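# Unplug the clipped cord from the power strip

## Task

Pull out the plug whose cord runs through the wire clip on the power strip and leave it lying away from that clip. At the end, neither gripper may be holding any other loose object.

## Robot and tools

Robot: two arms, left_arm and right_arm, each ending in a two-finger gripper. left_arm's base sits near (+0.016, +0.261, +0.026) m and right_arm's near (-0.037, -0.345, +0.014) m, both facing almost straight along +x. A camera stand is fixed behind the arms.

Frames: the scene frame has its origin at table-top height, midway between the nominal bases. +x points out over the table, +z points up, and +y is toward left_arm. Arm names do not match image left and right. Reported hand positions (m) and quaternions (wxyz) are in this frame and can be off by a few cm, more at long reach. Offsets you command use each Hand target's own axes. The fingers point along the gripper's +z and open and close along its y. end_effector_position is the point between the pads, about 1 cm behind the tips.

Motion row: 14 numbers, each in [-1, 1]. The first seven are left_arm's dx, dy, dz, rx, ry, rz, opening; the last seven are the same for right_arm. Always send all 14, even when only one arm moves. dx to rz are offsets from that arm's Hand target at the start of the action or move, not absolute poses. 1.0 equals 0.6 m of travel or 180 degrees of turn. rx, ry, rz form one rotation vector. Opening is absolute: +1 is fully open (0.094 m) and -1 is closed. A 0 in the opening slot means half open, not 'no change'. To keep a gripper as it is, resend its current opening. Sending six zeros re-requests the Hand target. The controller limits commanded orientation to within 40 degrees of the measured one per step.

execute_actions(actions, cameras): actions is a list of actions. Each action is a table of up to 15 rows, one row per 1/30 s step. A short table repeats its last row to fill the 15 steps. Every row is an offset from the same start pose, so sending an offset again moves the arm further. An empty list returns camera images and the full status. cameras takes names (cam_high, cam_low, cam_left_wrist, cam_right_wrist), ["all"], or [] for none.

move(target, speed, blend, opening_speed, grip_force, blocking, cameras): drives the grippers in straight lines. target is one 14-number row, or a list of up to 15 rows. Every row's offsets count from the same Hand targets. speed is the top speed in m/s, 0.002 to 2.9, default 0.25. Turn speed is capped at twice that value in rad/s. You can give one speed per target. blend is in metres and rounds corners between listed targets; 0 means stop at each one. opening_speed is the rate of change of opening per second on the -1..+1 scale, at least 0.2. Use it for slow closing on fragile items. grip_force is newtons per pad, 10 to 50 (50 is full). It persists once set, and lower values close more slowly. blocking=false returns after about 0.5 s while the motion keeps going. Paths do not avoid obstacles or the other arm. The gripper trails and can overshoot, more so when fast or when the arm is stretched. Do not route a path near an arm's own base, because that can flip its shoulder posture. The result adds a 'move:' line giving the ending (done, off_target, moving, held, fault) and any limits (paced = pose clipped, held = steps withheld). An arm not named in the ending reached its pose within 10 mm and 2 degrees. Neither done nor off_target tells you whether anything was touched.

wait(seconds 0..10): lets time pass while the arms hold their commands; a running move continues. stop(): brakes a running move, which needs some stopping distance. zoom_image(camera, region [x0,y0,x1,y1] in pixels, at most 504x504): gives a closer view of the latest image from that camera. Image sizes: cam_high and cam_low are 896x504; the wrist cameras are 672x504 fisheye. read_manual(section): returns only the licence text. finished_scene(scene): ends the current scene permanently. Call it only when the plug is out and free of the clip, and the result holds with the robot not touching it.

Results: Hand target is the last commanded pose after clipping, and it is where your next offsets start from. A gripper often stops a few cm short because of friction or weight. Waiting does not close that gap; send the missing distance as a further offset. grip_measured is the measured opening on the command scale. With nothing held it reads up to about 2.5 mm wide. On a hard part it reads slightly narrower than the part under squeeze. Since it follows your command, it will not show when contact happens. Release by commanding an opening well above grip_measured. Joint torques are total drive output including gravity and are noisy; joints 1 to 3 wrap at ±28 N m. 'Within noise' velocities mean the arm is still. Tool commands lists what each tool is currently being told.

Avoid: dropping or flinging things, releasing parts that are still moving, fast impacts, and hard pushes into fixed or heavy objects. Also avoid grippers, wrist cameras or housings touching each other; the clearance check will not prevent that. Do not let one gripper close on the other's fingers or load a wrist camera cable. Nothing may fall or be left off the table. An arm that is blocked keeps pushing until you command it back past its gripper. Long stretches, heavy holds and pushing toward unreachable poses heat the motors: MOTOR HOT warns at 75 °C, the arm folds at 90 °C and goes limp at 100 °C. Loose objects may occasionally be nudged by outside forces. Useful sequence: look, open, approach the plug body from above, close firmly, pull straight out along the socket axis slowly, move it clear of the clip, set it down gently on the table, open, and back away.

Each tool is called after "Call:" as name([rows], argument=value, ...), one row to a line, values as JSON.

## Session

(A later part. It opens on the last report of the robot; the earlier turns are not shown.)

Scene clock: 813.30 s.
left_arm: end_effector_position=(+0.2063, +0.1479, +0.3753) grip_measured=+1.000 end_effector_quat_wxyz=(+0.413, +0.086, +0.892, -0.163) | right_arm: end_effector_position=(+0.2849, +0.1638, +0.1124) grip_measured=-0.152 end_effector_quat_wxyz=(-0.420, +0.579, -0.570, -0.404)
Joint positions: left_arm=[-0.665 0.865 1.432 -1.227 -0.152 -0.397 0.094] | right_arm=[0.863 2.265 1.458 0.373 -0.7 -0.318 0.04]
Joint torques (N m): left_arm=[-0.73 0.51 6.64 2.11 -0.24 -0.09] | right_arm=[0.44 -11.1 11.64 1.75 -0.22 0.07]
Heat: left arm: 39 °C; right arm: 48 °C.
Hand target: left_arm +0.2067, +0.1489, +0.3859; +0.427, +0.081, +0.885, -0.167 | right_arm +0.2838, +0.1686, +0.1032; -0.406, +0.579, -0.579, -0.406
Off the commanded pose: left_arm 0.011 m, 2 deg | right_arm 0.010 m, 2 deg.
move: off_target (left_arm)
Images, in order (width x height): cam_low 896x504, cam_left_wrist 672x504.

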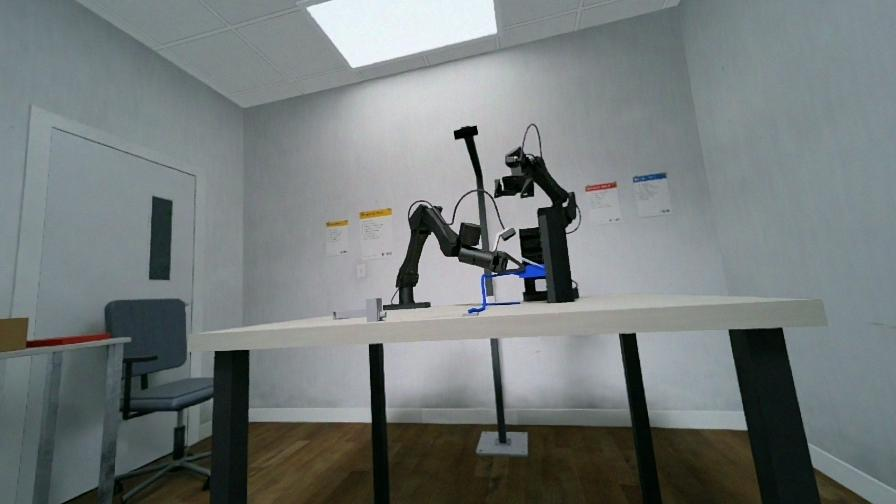

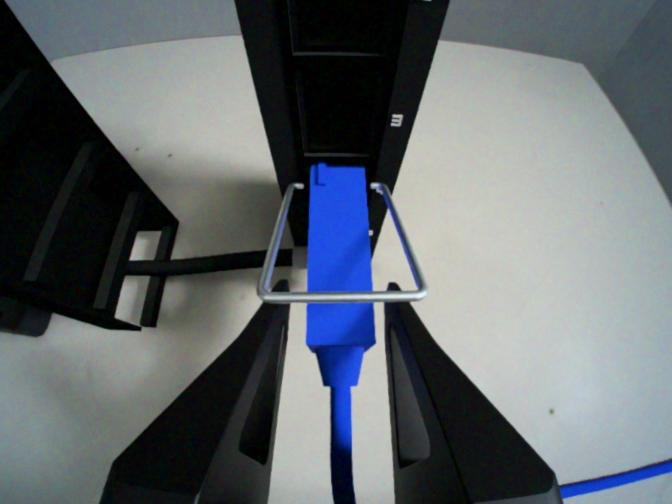

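Call:
move(target=[0,0,0,0,0,0,1,0.0188,-0.002,0.0068,0,0,0,-0.15], speed=0.06, cameras=["cam_left_wrist","cam_low"])

Call:
zoom_image(camera="cam_low", region=[480, 230, 580, 310])

Scene clock: 819.07 s.
left_arm: end_effector_position=(+0.2063, +0.1479, +0.3753) grip_measured=+1.000 end_effector_quat_wxyz=(+0.413, +0.086, +0.892, -0.163) | right_arm: end_effector_position=(+0.2851, +0.1640, +0.1031) grip_measured=-0.152 end_effector_quat_wxyz=(-0.416, +0.579, -0.573, -0.404)
Joint positions: left_arm=[-0.665 0.865 1.432 -1.227 -0.152 -0.397 0.094] | right_arm=[0.863 2.284 1.458 0.383 -0.7 -0.318 0.04]
Joint torques (N m): left_arm=[-0.75 0.5 6.69 2.11 -0.23 -0.1] | right_arm=[0.16 -10.55 11.08 1.93 -0.22 0.13]
Heat: left arm: 39 °C; right arm: 48 °C.
Hand target: left_arm +0.2067, +0.1489, +0.3859; +0.427, +0.081, +0.885, -0.167 | right_arm +0.2850, +0.1686, +0.0912; -0.405, +0.579, -0.579, -0.406
Off the commanded pose: left_arm 0.011 m, 2 deg | right_arm 0.013 m, 1 deg.
move: off_target (left_arm, right_arm)
Images, in order (width x height): cam_low 896x504, cam_left_wrist 672x504.

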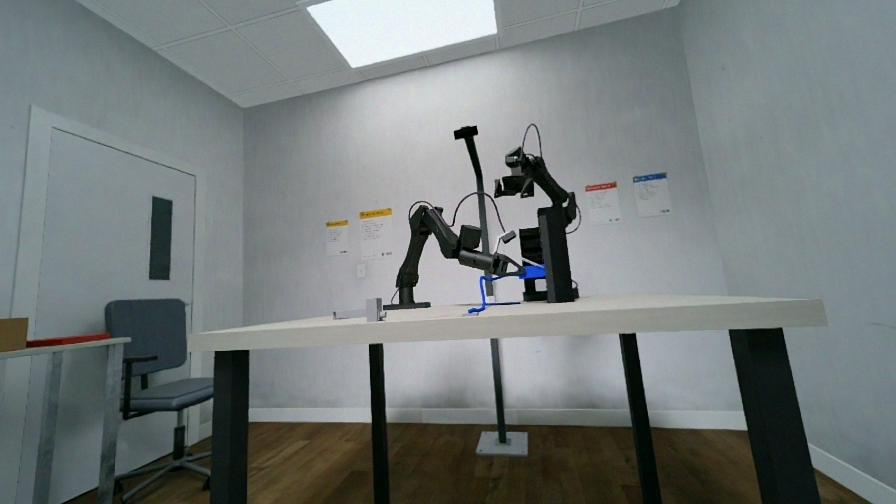

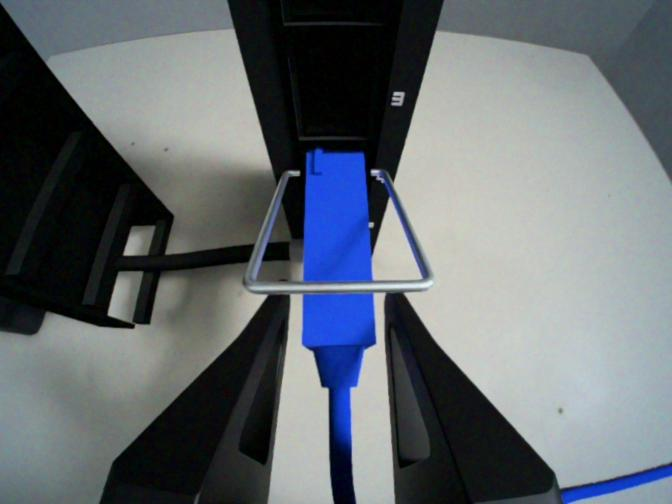

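Scaled by 5.040 from the camera's 896x504 image, which has a finer 1280x720 frame.

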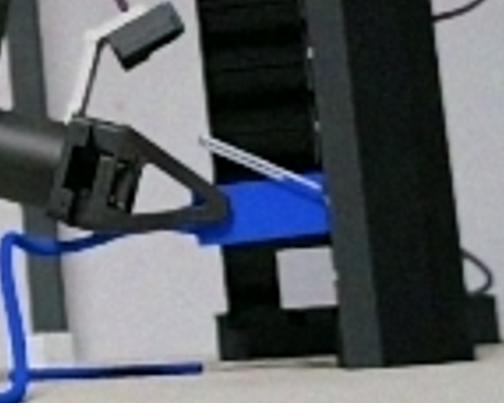

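Call:
move([
  [0,0,0,0,0,0,1,-0.006,-0.002,0.0175,0,0,0,-0.15],
  [0,0,0,0,0,0,1,-0.006,-0.002,0.0175,0,0,0,-0.8],
], speed=0.06, opening_speed=0.4, cameras=["cam_left_wrist","cam_low"])

Call:
zoom_image(camera="cam_low", region=[480, 230, 580, 310])

Scene clock: 829.60 s.
left_arm: end_effector_position=(+0.2063, +0.1479, +0.3753) grip_measured=+1.000 end_effector_quat_wxyz=(+0.413, +0.086, +0.892, -0.163) | right_arm: end_effector_position=(+0.2849, +0.1745, +0.1081) grip_measured=-0.489 end_effector_quat_wxyz=(-0.419, +0.582, -0.562, -0.413)
Joint positions: left_arm=[-0.665 0.865 1.432 -1.227 -0.152 -0.397 0.094] | right_arm=[0.872 2.311 1.507 0.383 -0.716 -0.311 0.024]
Joint torques (N m): left_arm=[-0.76 0.53 6.68 2.12 -0.24 -0.09] | right_arm=[0.73 -10.76 11.23 1.78 0.08 0.11]
Heat: left arm: 39 °C; right arm: 48 °C.
Hand target: left_arm +0.2067, +0.1489, +0.3859; +0.427, +0.081, +0.885, -0.167 | right_arm +0.2862, +0.1798, +0.0913; -0.406, +0.579, -0.578, -0.406
Off the commanded pose: left_arm 0.011 m, 2 deg | right_arm 0.018 m, 3 deg.
move: off_target (left_arm, right_arm); target 2's new opening was sent with right_arm's hand 0.018 m and 2 deg from that target
Images, in order (width x height): cam_low 896x504, cam_left_wrist 672x504.

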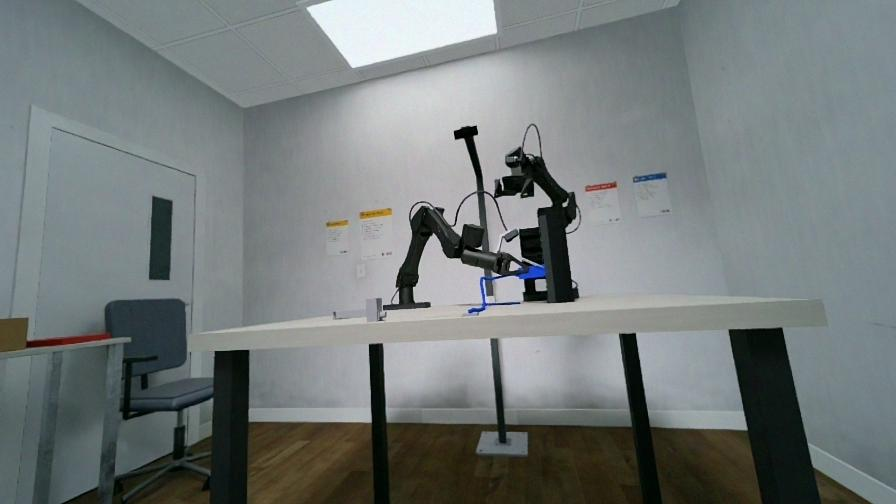

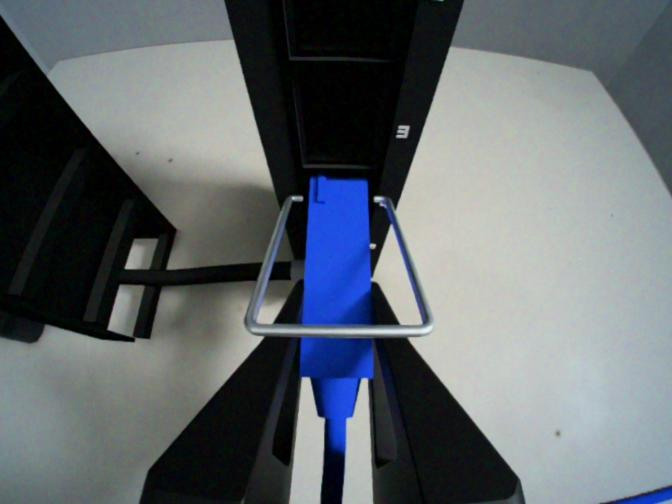

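Scaled by 5.040 from the camera's 896x504 image, which has a finer 1280x720 frame.

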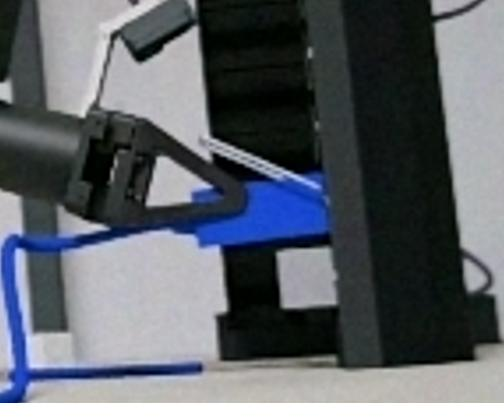

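Call:
move(target=[0,0,0,0,0,0,1,0.0138,0,-0.1013,0,0,0,-0.8], speed=0.04, cameras=["cam_left_wrist","cam_low"])

Call:
zoom_image(camera="cam_low", region=[460, 220, 580, 310])

Scene clock: 837.53 s.
left_arm: end_effector_position=(+0.2063, +0.1479, +0.3753) grip_measured=+1.000 end_effector_quat_wxyz=(+0.413, +0.086, +0.892, -0.163) | right_arm: end_effector_position=(+0.2912, +0.1213, +0.0909) grip_measured=-0.491 end_effector_quat_wxyz=(-0.398, +0.573, -0.592, -0.402)
Joint positions: left_arm=[-0.665 0.865 1.432 -1.227 -0.152 -0.397 0.094] | right_arm=[0.79 2.22 1.333 0.373 -0.753 -0.348 0.024]
Joint torques (N m): left_arm=[-0.75 0.53 6.65 2.11 -0.23 -0.08] | right_arm=[-0.29 -15.45 6.97 2 -0.48 -0.13]
Heat: left arm: 39 °C; right arm: 49 °C.
Hand target: left_arm +0.2067, +0.1489, +0.3859; +0.427, +0.081, +0.885, -0.167 | right_arm +0.2863, +0.1197, +0.1040; -0.405, +0.579, -0.579, -0.406
Off the commanded pose: left_arm 0.011 m, 2 deg | right_arm 0.014 m, 2 deg.
move: off_target (left_arm, right_arm)
Images, in order (width x height): cam_low 896x504, cam_left_wrist 672x504.

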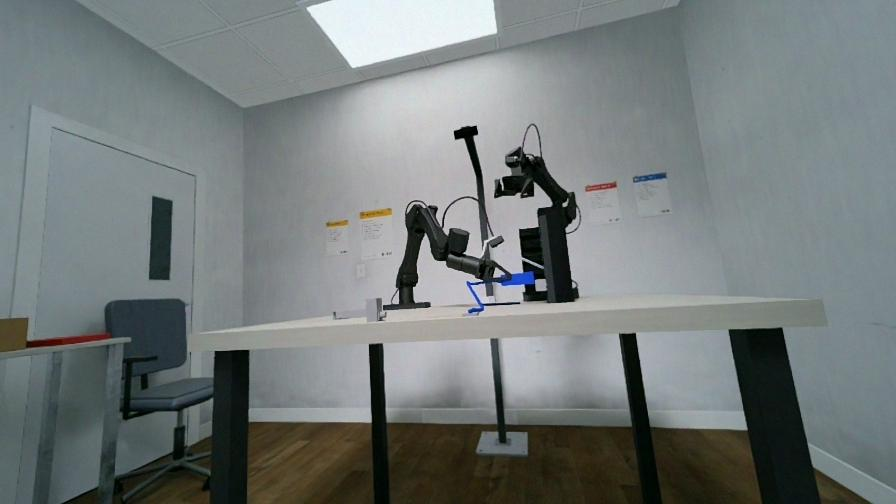

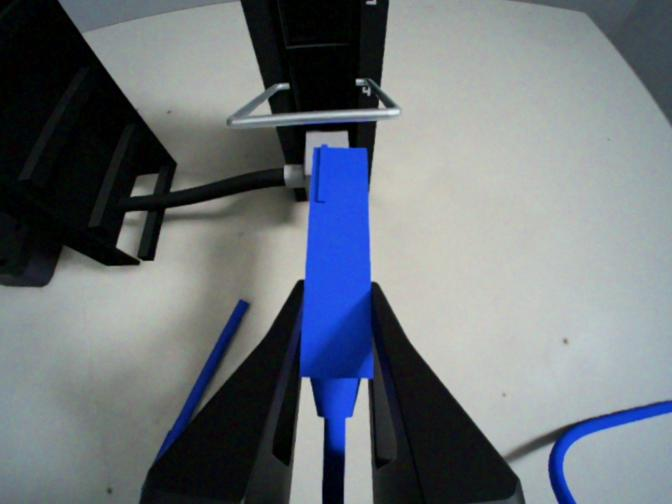

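Scaled by 4.200 from the camera's 896x504 image, which has a finer 1280x720 frame.

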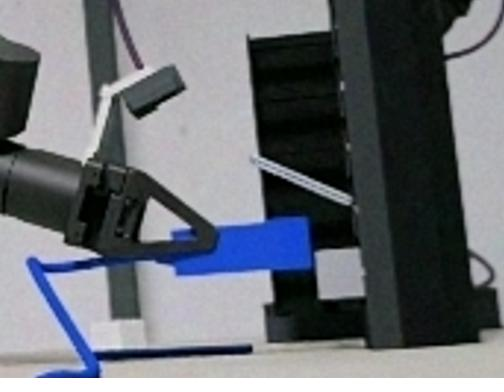

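Call:
move([
  [0,0,0,0,0,0,1,0.0399,0,-0.1097,0,0,0,-0.8],
  [0,0,0,0,0,0,1,0.126,0,-0.0783,0,0,0,-0.8],
], speed=0.1, blend=[0.02,0], cameras=["cam_left_wrist","cam_low"])

Call:
zoom_image(camera="cam_low", region=[420, 220, 580, 320])

Scene clock: 850.70 s.
left_arm: end_effector_position=(+0.2063, +0.1479, +0.3753) grip_measured=+1.000 end_effector_quat_wxyz=(+0.413, +0.086, +0.892, -0.163) | right_arm: end_effector_position=(+0.2882, +0.0518, +0.0495) grip_measured=-0.491 end_effector_quat_wxyz=(-0.401, +0.577, -0.588, -0.400)
Joint positions: left_arm=[-0.665 0.865 1.432 -1.227 -0.152 -0.397 0.094] | right_arm=[0.664 2.199 1.087 0.532 -0.861 -0.454 0.024]
Joint torques (N m): left_arm=[-0.75 0.5 6.67 2.11 -0.23 -0.09] | right_arm=[-0.94 -10.88 6.27 2.17 -0.56 0]
Heat: left arm: 39 °C; right arm: 48 °C.
Hand target: left_arm +0.2067, +0.1489, +0.3859; +0.427, +0.081, +0.885, -0.167 | right_arm +0.2864, +0.0497, +0.0489; -0.406, +0.579, -0.579, -0.406
Off the commanded pose: left_arm 0.011 m, 2 deg | right_arm 0.003 m, 1 deg.
move: off_target (left_arm)
Images, in order (width x height): cam_low 896x504, cam_left_wrist 672x504.

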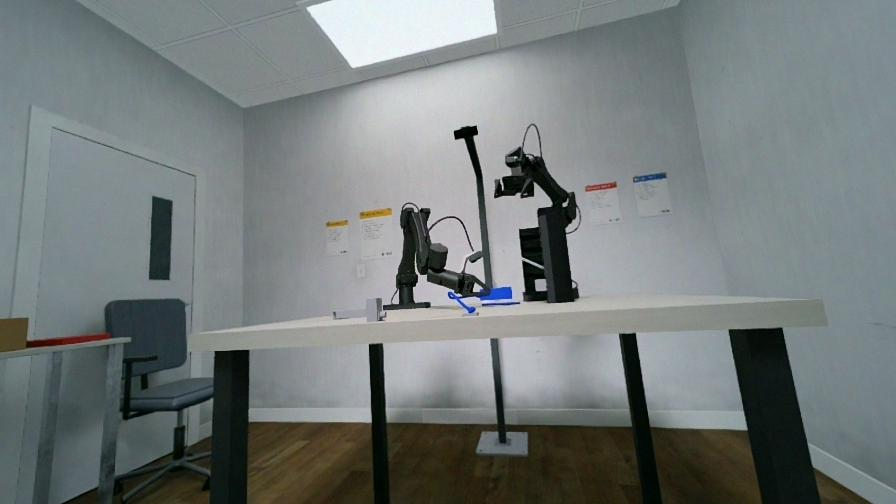

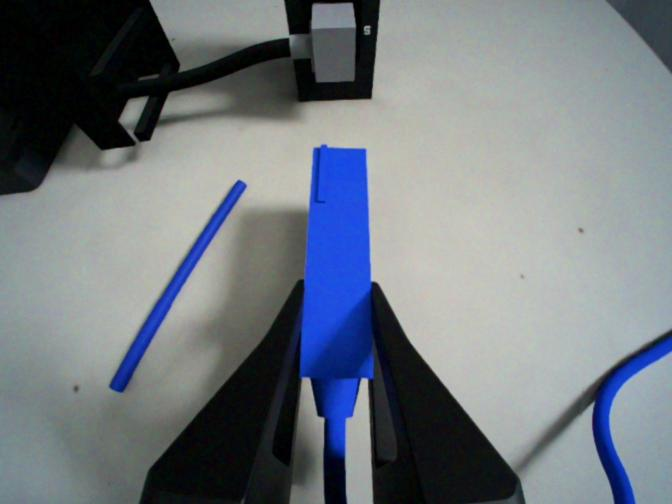

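Scaled by 3.150 from the camera's 896x504 image, which has a finer 1280x720 frame.

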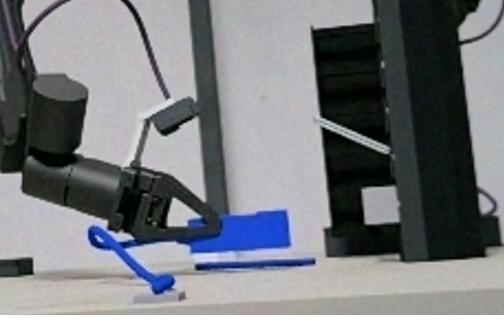

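Call:
move(target=[0,0,0,0,0,0,1,0.0235,0,0.0085,0,0,0,-0.8], speed=0.05, cameras=["cam_left_wrist","cam_low"])

Call:
zoom_image(camera="cam_low", region=[440, 260, 540, 320])

Scene clock: 858.07 s.
left_arm: end_effector_position=(+0.2063, +0.1479, +0.3753) grip_measured=+1.000 end_effector_quat_wxyz=(+0.413, +0.086, +0.892, -0.163) | right_arm: end_effector_position=(+0.2892, +0.0526, +0.0378) grip_measured=-0.491 end_effector_quat_wxyz=(-0.404, +0.577, -0.586, -0.400)
Joint positions: left_arm=[-0.665 0.865 1.432 -1.227 -0.152 -0.397 0.094] | right_arm=[0.664 2.24 1.087 0.58 -0.862 -0.454 0.024]
Joint torques (N m): left_arm=[-0.76 0.53 6.65 2.1 -0.23 -0.09] | right_arm=[-0.92 -10.44 5.91 2.17 -0.55 -0.03]
Heat: left arm: 39 °C; right arm: 48 °C.
Hand target: left_arm +0.2067, +0.1489, +0.3859; +0.427, +0.081, +0.885, -0.167 | right_arm +0.2864, +0.0497, +0.0339; -0.406, +0.579, -0.579, -0.406
Off the commanded pose: left_arm 0.011 m, 2 deg | right_arm 0.006 m, 1 deg.
move: off_target (left_arm)
Images, in order (width x height): cam_low 896x504, cam_left_wrist 672x504.

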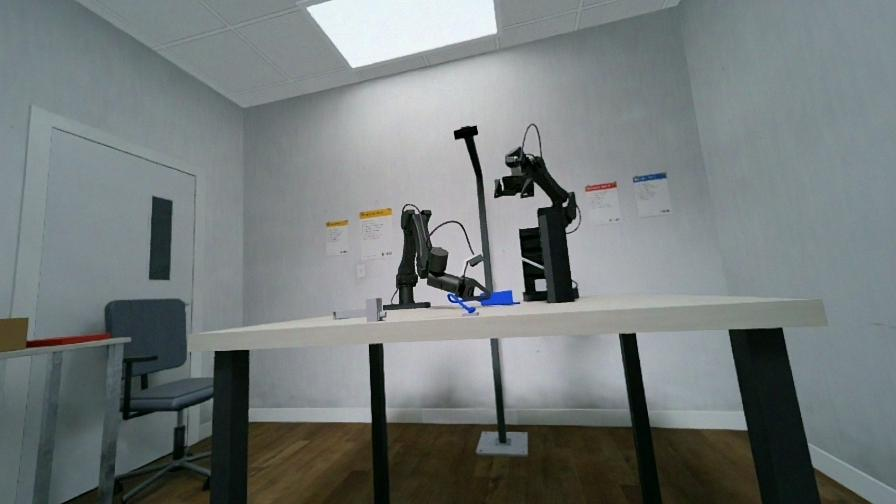

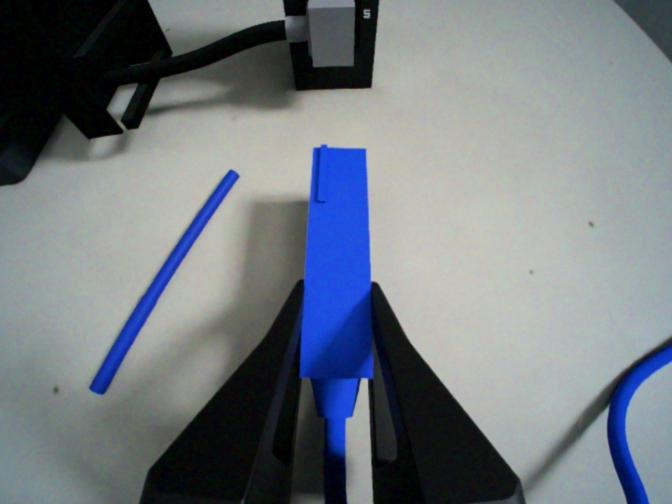

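Scaled by 5.040 from the camera's 896x504 image, which has a finer 1280x720 frame.

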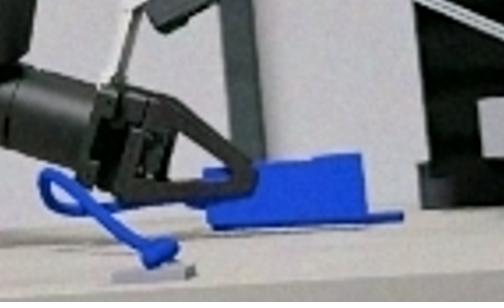

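Call:
move(target=[0,0,0,0,0,0,1,0.0157,0,0.0057,0,0,0,-0.8], speed=0.03, cameras=["cam_left_wrist","cam_low"])

Call:
zoom_image(camera="cam_low", region=[440, 260, 540, 320])

Scene clock: 864.67 s.
left_arm: end_effector_position=(+0.2063, +0.1479, +0.3753) grip_measured=+1.000 end_effector_quat_wxyz=(+0.413, +0.086, +0.892, -0.163) | right_arm: end_effector_position=(+0.2891, +0.0528, +0.0289) grip_measured=-0.491 end_effector_quat_wxyz=(-0.405, +0.578, -0.585, -0.401)
Joint positions: left_arm=[-0.665 0.865 1.432 -1.227 -0.152 -0.397 0.094] | right_arm=[0.664 2.269 1.087 0.611 -0.864 -0.454 0.024]
Joint torques (N m): left_arm=[-0.77 0.53 6.65 2.1 -0.24 -0.09] | right_arm=[-0.84 -10.32 5.83 2.21 -0.57 -0.05]
Heat: left arm: 39 °C; right arm: 47 °C.
Hand target: left_arm +0.2067, +0.1489, +0.3859; +0.427, +0.081, +0.885, -0.167 | right_arm +0.2864, +0.0497, +0.0240; -0.406, +0.579, -0.579, -0.406
Off the commanded pose: left_arm 0.011 m, 2 deg | right_arm 0.007 m, 1 deg.
move: off_target (left_arm)
Images, in order (width x height): cam_low 896x504, cam_left_wrist 672x504.

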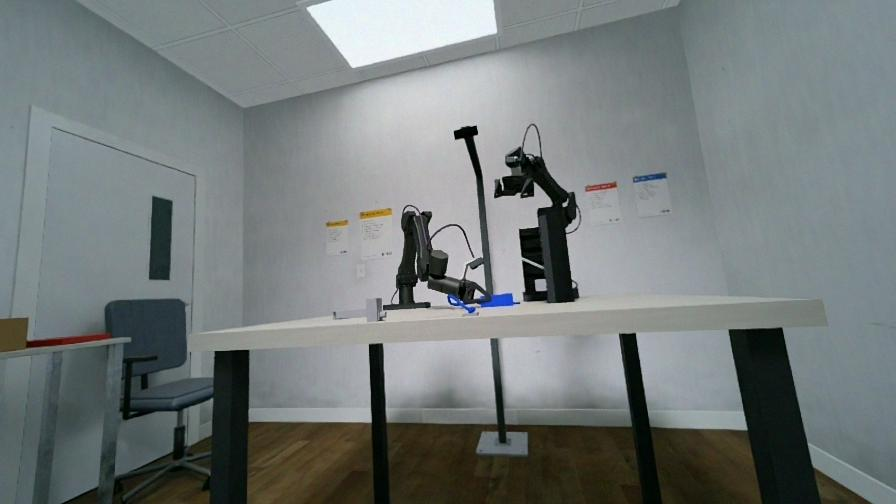

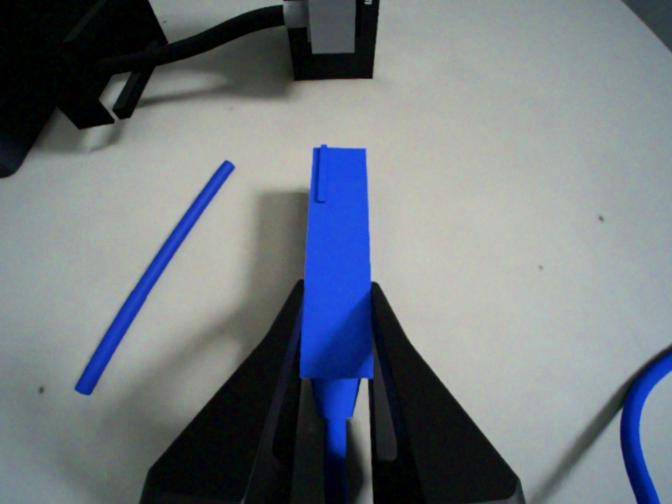

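Scaled by 5.040 from the camera's 896x504 image, which has a finer 1280x720 frame.

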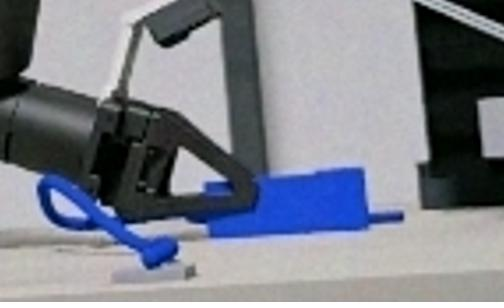

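Call:
move(target=[0,0,0,0,0,0,1,0.0118,0,0.0043,0,0,0,-0.8], speed=0.03, cameras=["cam_left_wrist","cam_low"])

Call:
zoom_image(camera="cam_low", region=[440, 260, 540, 320])

Scene clock: 871.43 s.
left_arm: end_effector_position=(+0.2063, +0.1479, +0.3753) grip_measured=+1.000 end_effector_quat_wxyz=(+0.413, +0.086, +0.892, -0.163) | right_arm: end_effector_position=(+0.2893, +0.0546, +0.0284) grip_measured=-0.491 end_effector_quat_wxyz=(-0.414, +0.580, -0.574, -0.403)
Joint positions: left_arm=[-0.665 0.865 1.432 -1.227 -0.152 -0.397 0.094] | right_arm=[0.664 2.287 1.087 0.656 -0.875 -0.454 0.024]
Joint torques (N m): left_arm=[-0.75 0.49 6.67 2.11 -0.24 -0.09] | right_arm=[-0.75 -9.88 5.71 1.99 -0.43 -0.01]
Heat: left arm: 39 °C; right arm: 46 °C.
Hand target: left_arm +0.2067, +0.1489, +0.3859; +0.427, +0.081, +0.885, -0.167 | right_arm +0.2864, +0.0498, +0.0164; -0.406, +0.579, -0.579, -0.406
Off the commanded pose: left_arm 0.011 m, 2 deg | right_arm 0.013 m, 1 deg.
move: off_target (left_arm, right_arm)
Images, in order (width x height): cam_low 896x504, cam_left_wrist 672x504.

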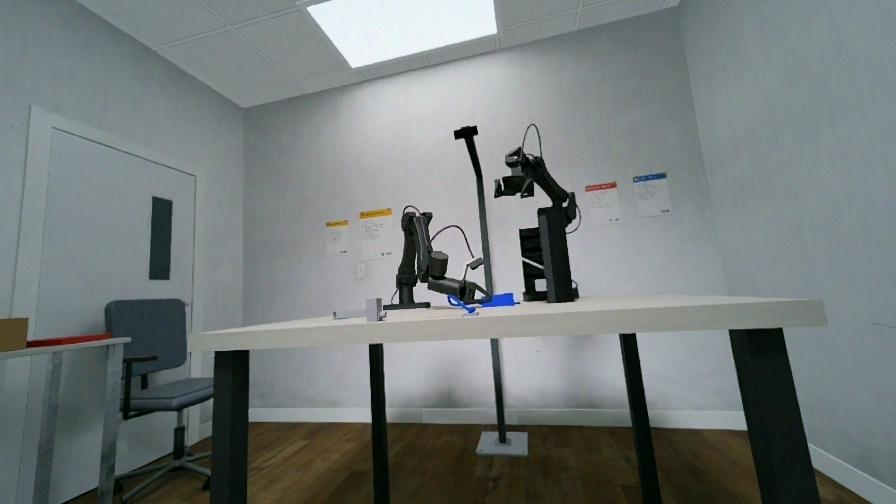

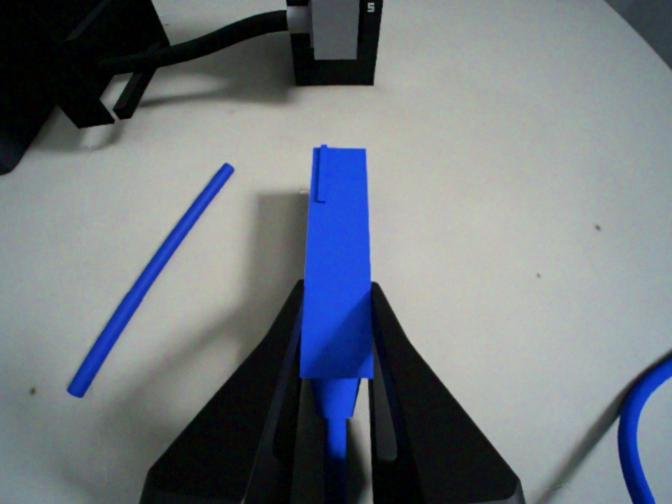

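Scaled by 5.040 from the camera's 896x504 image, which has a finer 1280x720 frame.

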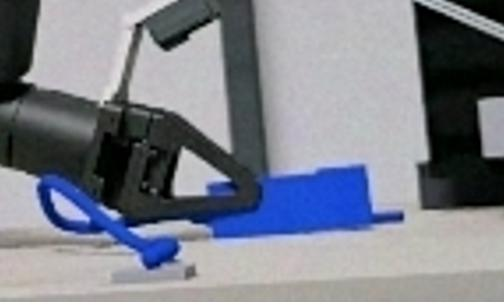

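Call:
move([
  [0,0,0,0,0,0,1,-0.008,0,-0.003,0,0,0,-0.8],
  [0,0,0,0,0,0,1,-0.008,0,-0.003,0,0,0,-0.2],
  [0,0,0,0,0,0,1,-0.02,0,-0.16,0,0,0,-0.2],
  [0,0,0,0,0,0,1,-0.2,0,-0.2,0,0,0,-0.2],
], speed=0.1, opening_speed=0.5, cameras=["all"])

Call:
zoom_image(camera="cam_low", region=[440, 220, 600, 320])

Scene clock: 885.47 s.
left_arm: end_effector_position=(+0.2063, +0.1479, +0.3753) grip_measured=+1.000 end_effector_quat_wxyz=(+0.413, +0.086, +0.892, -0.163) | right_arm: end_effector_position=(+0.2863, -0.0269, +0.1541) grip_measured=-0.202 end_effector_quat_wxyz=(-0.397, +0.574, -0.591, -0.404)
Joint positions: left_arm=[-0.665 0.865 1.432 -1.227 -0.152 -0.397 0.094] | right_arm=[0.484 1.812 1.063 0.016 -1.009 -0.628 0.037]
Joint torques (N m): left_arm=[-0.75 0.5 6.67 2.11 -0.23 -0.1] | right_arm=[0.4 -10.61 11.85 1.52 -0.55 0.02]
Heat: left arm: 39 °C; right arm: 46 °C.
Hand target: left_arm +0.2067, +0.1489, +0.3859; +0.427, +0.081, +0.885, -0.167 | right_arm +0.2866, -0.0222, +0.1702; -0.406, +0.579, -0.579, -0.406
Off the commanded pose: left_arm 0.011 m, 2 deg | right_arm 0.017 m, 2 deg.
move: off_target (left_arm, right_arm)

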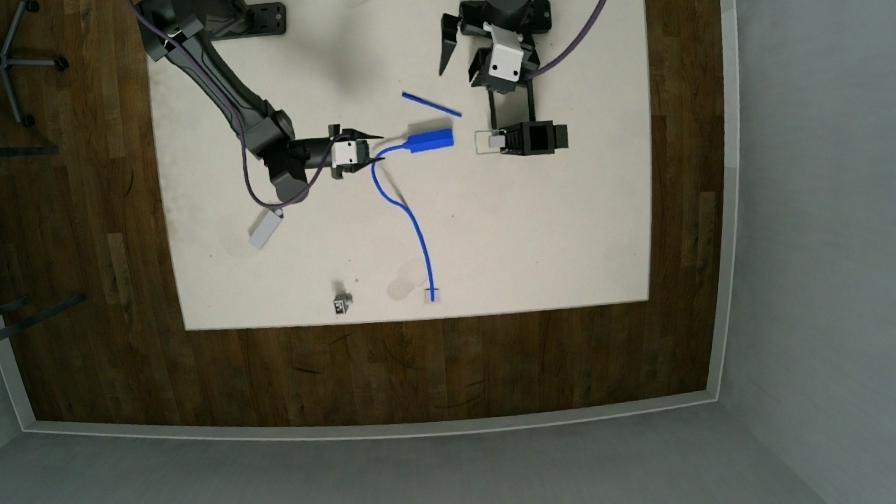

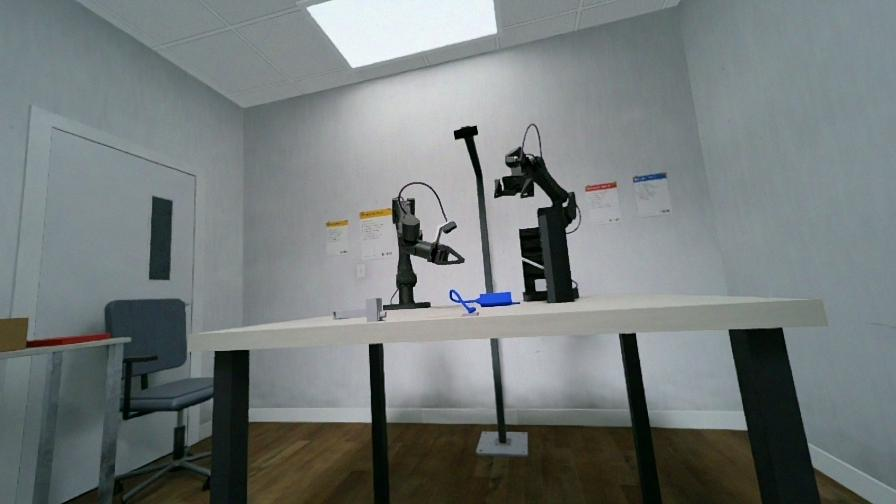

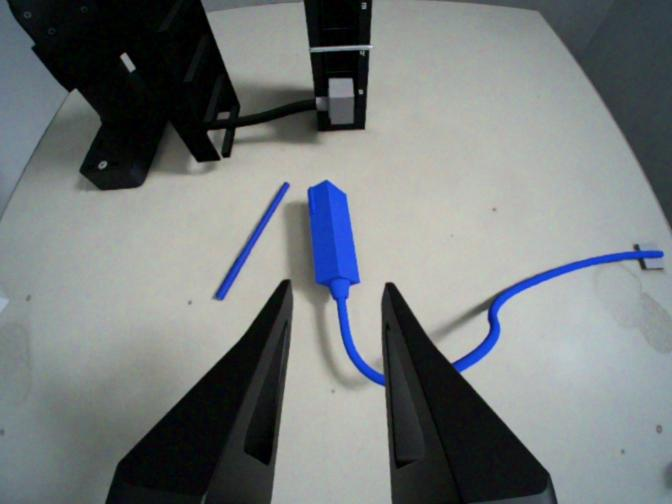

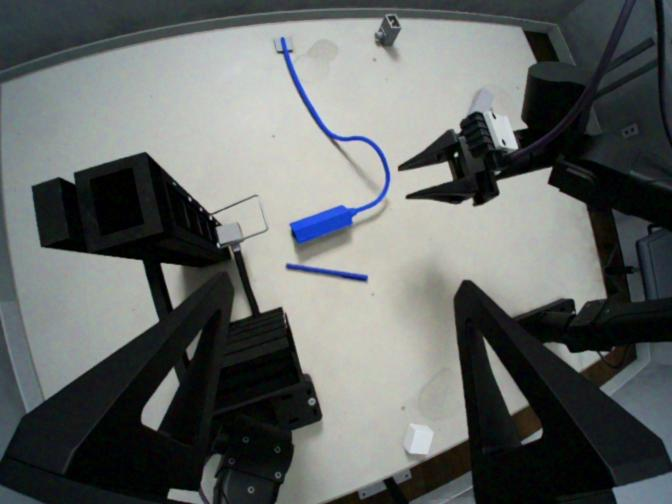

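Scaled by 3.150 from the camera's 896x504 image, which has a finer 1280x720 frame.

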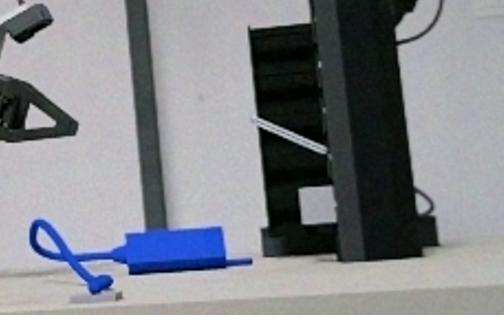

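Plug is down on the table, clear of the clip.

Call:
finished_scene(scene=1)

The scene is finished: the task was done.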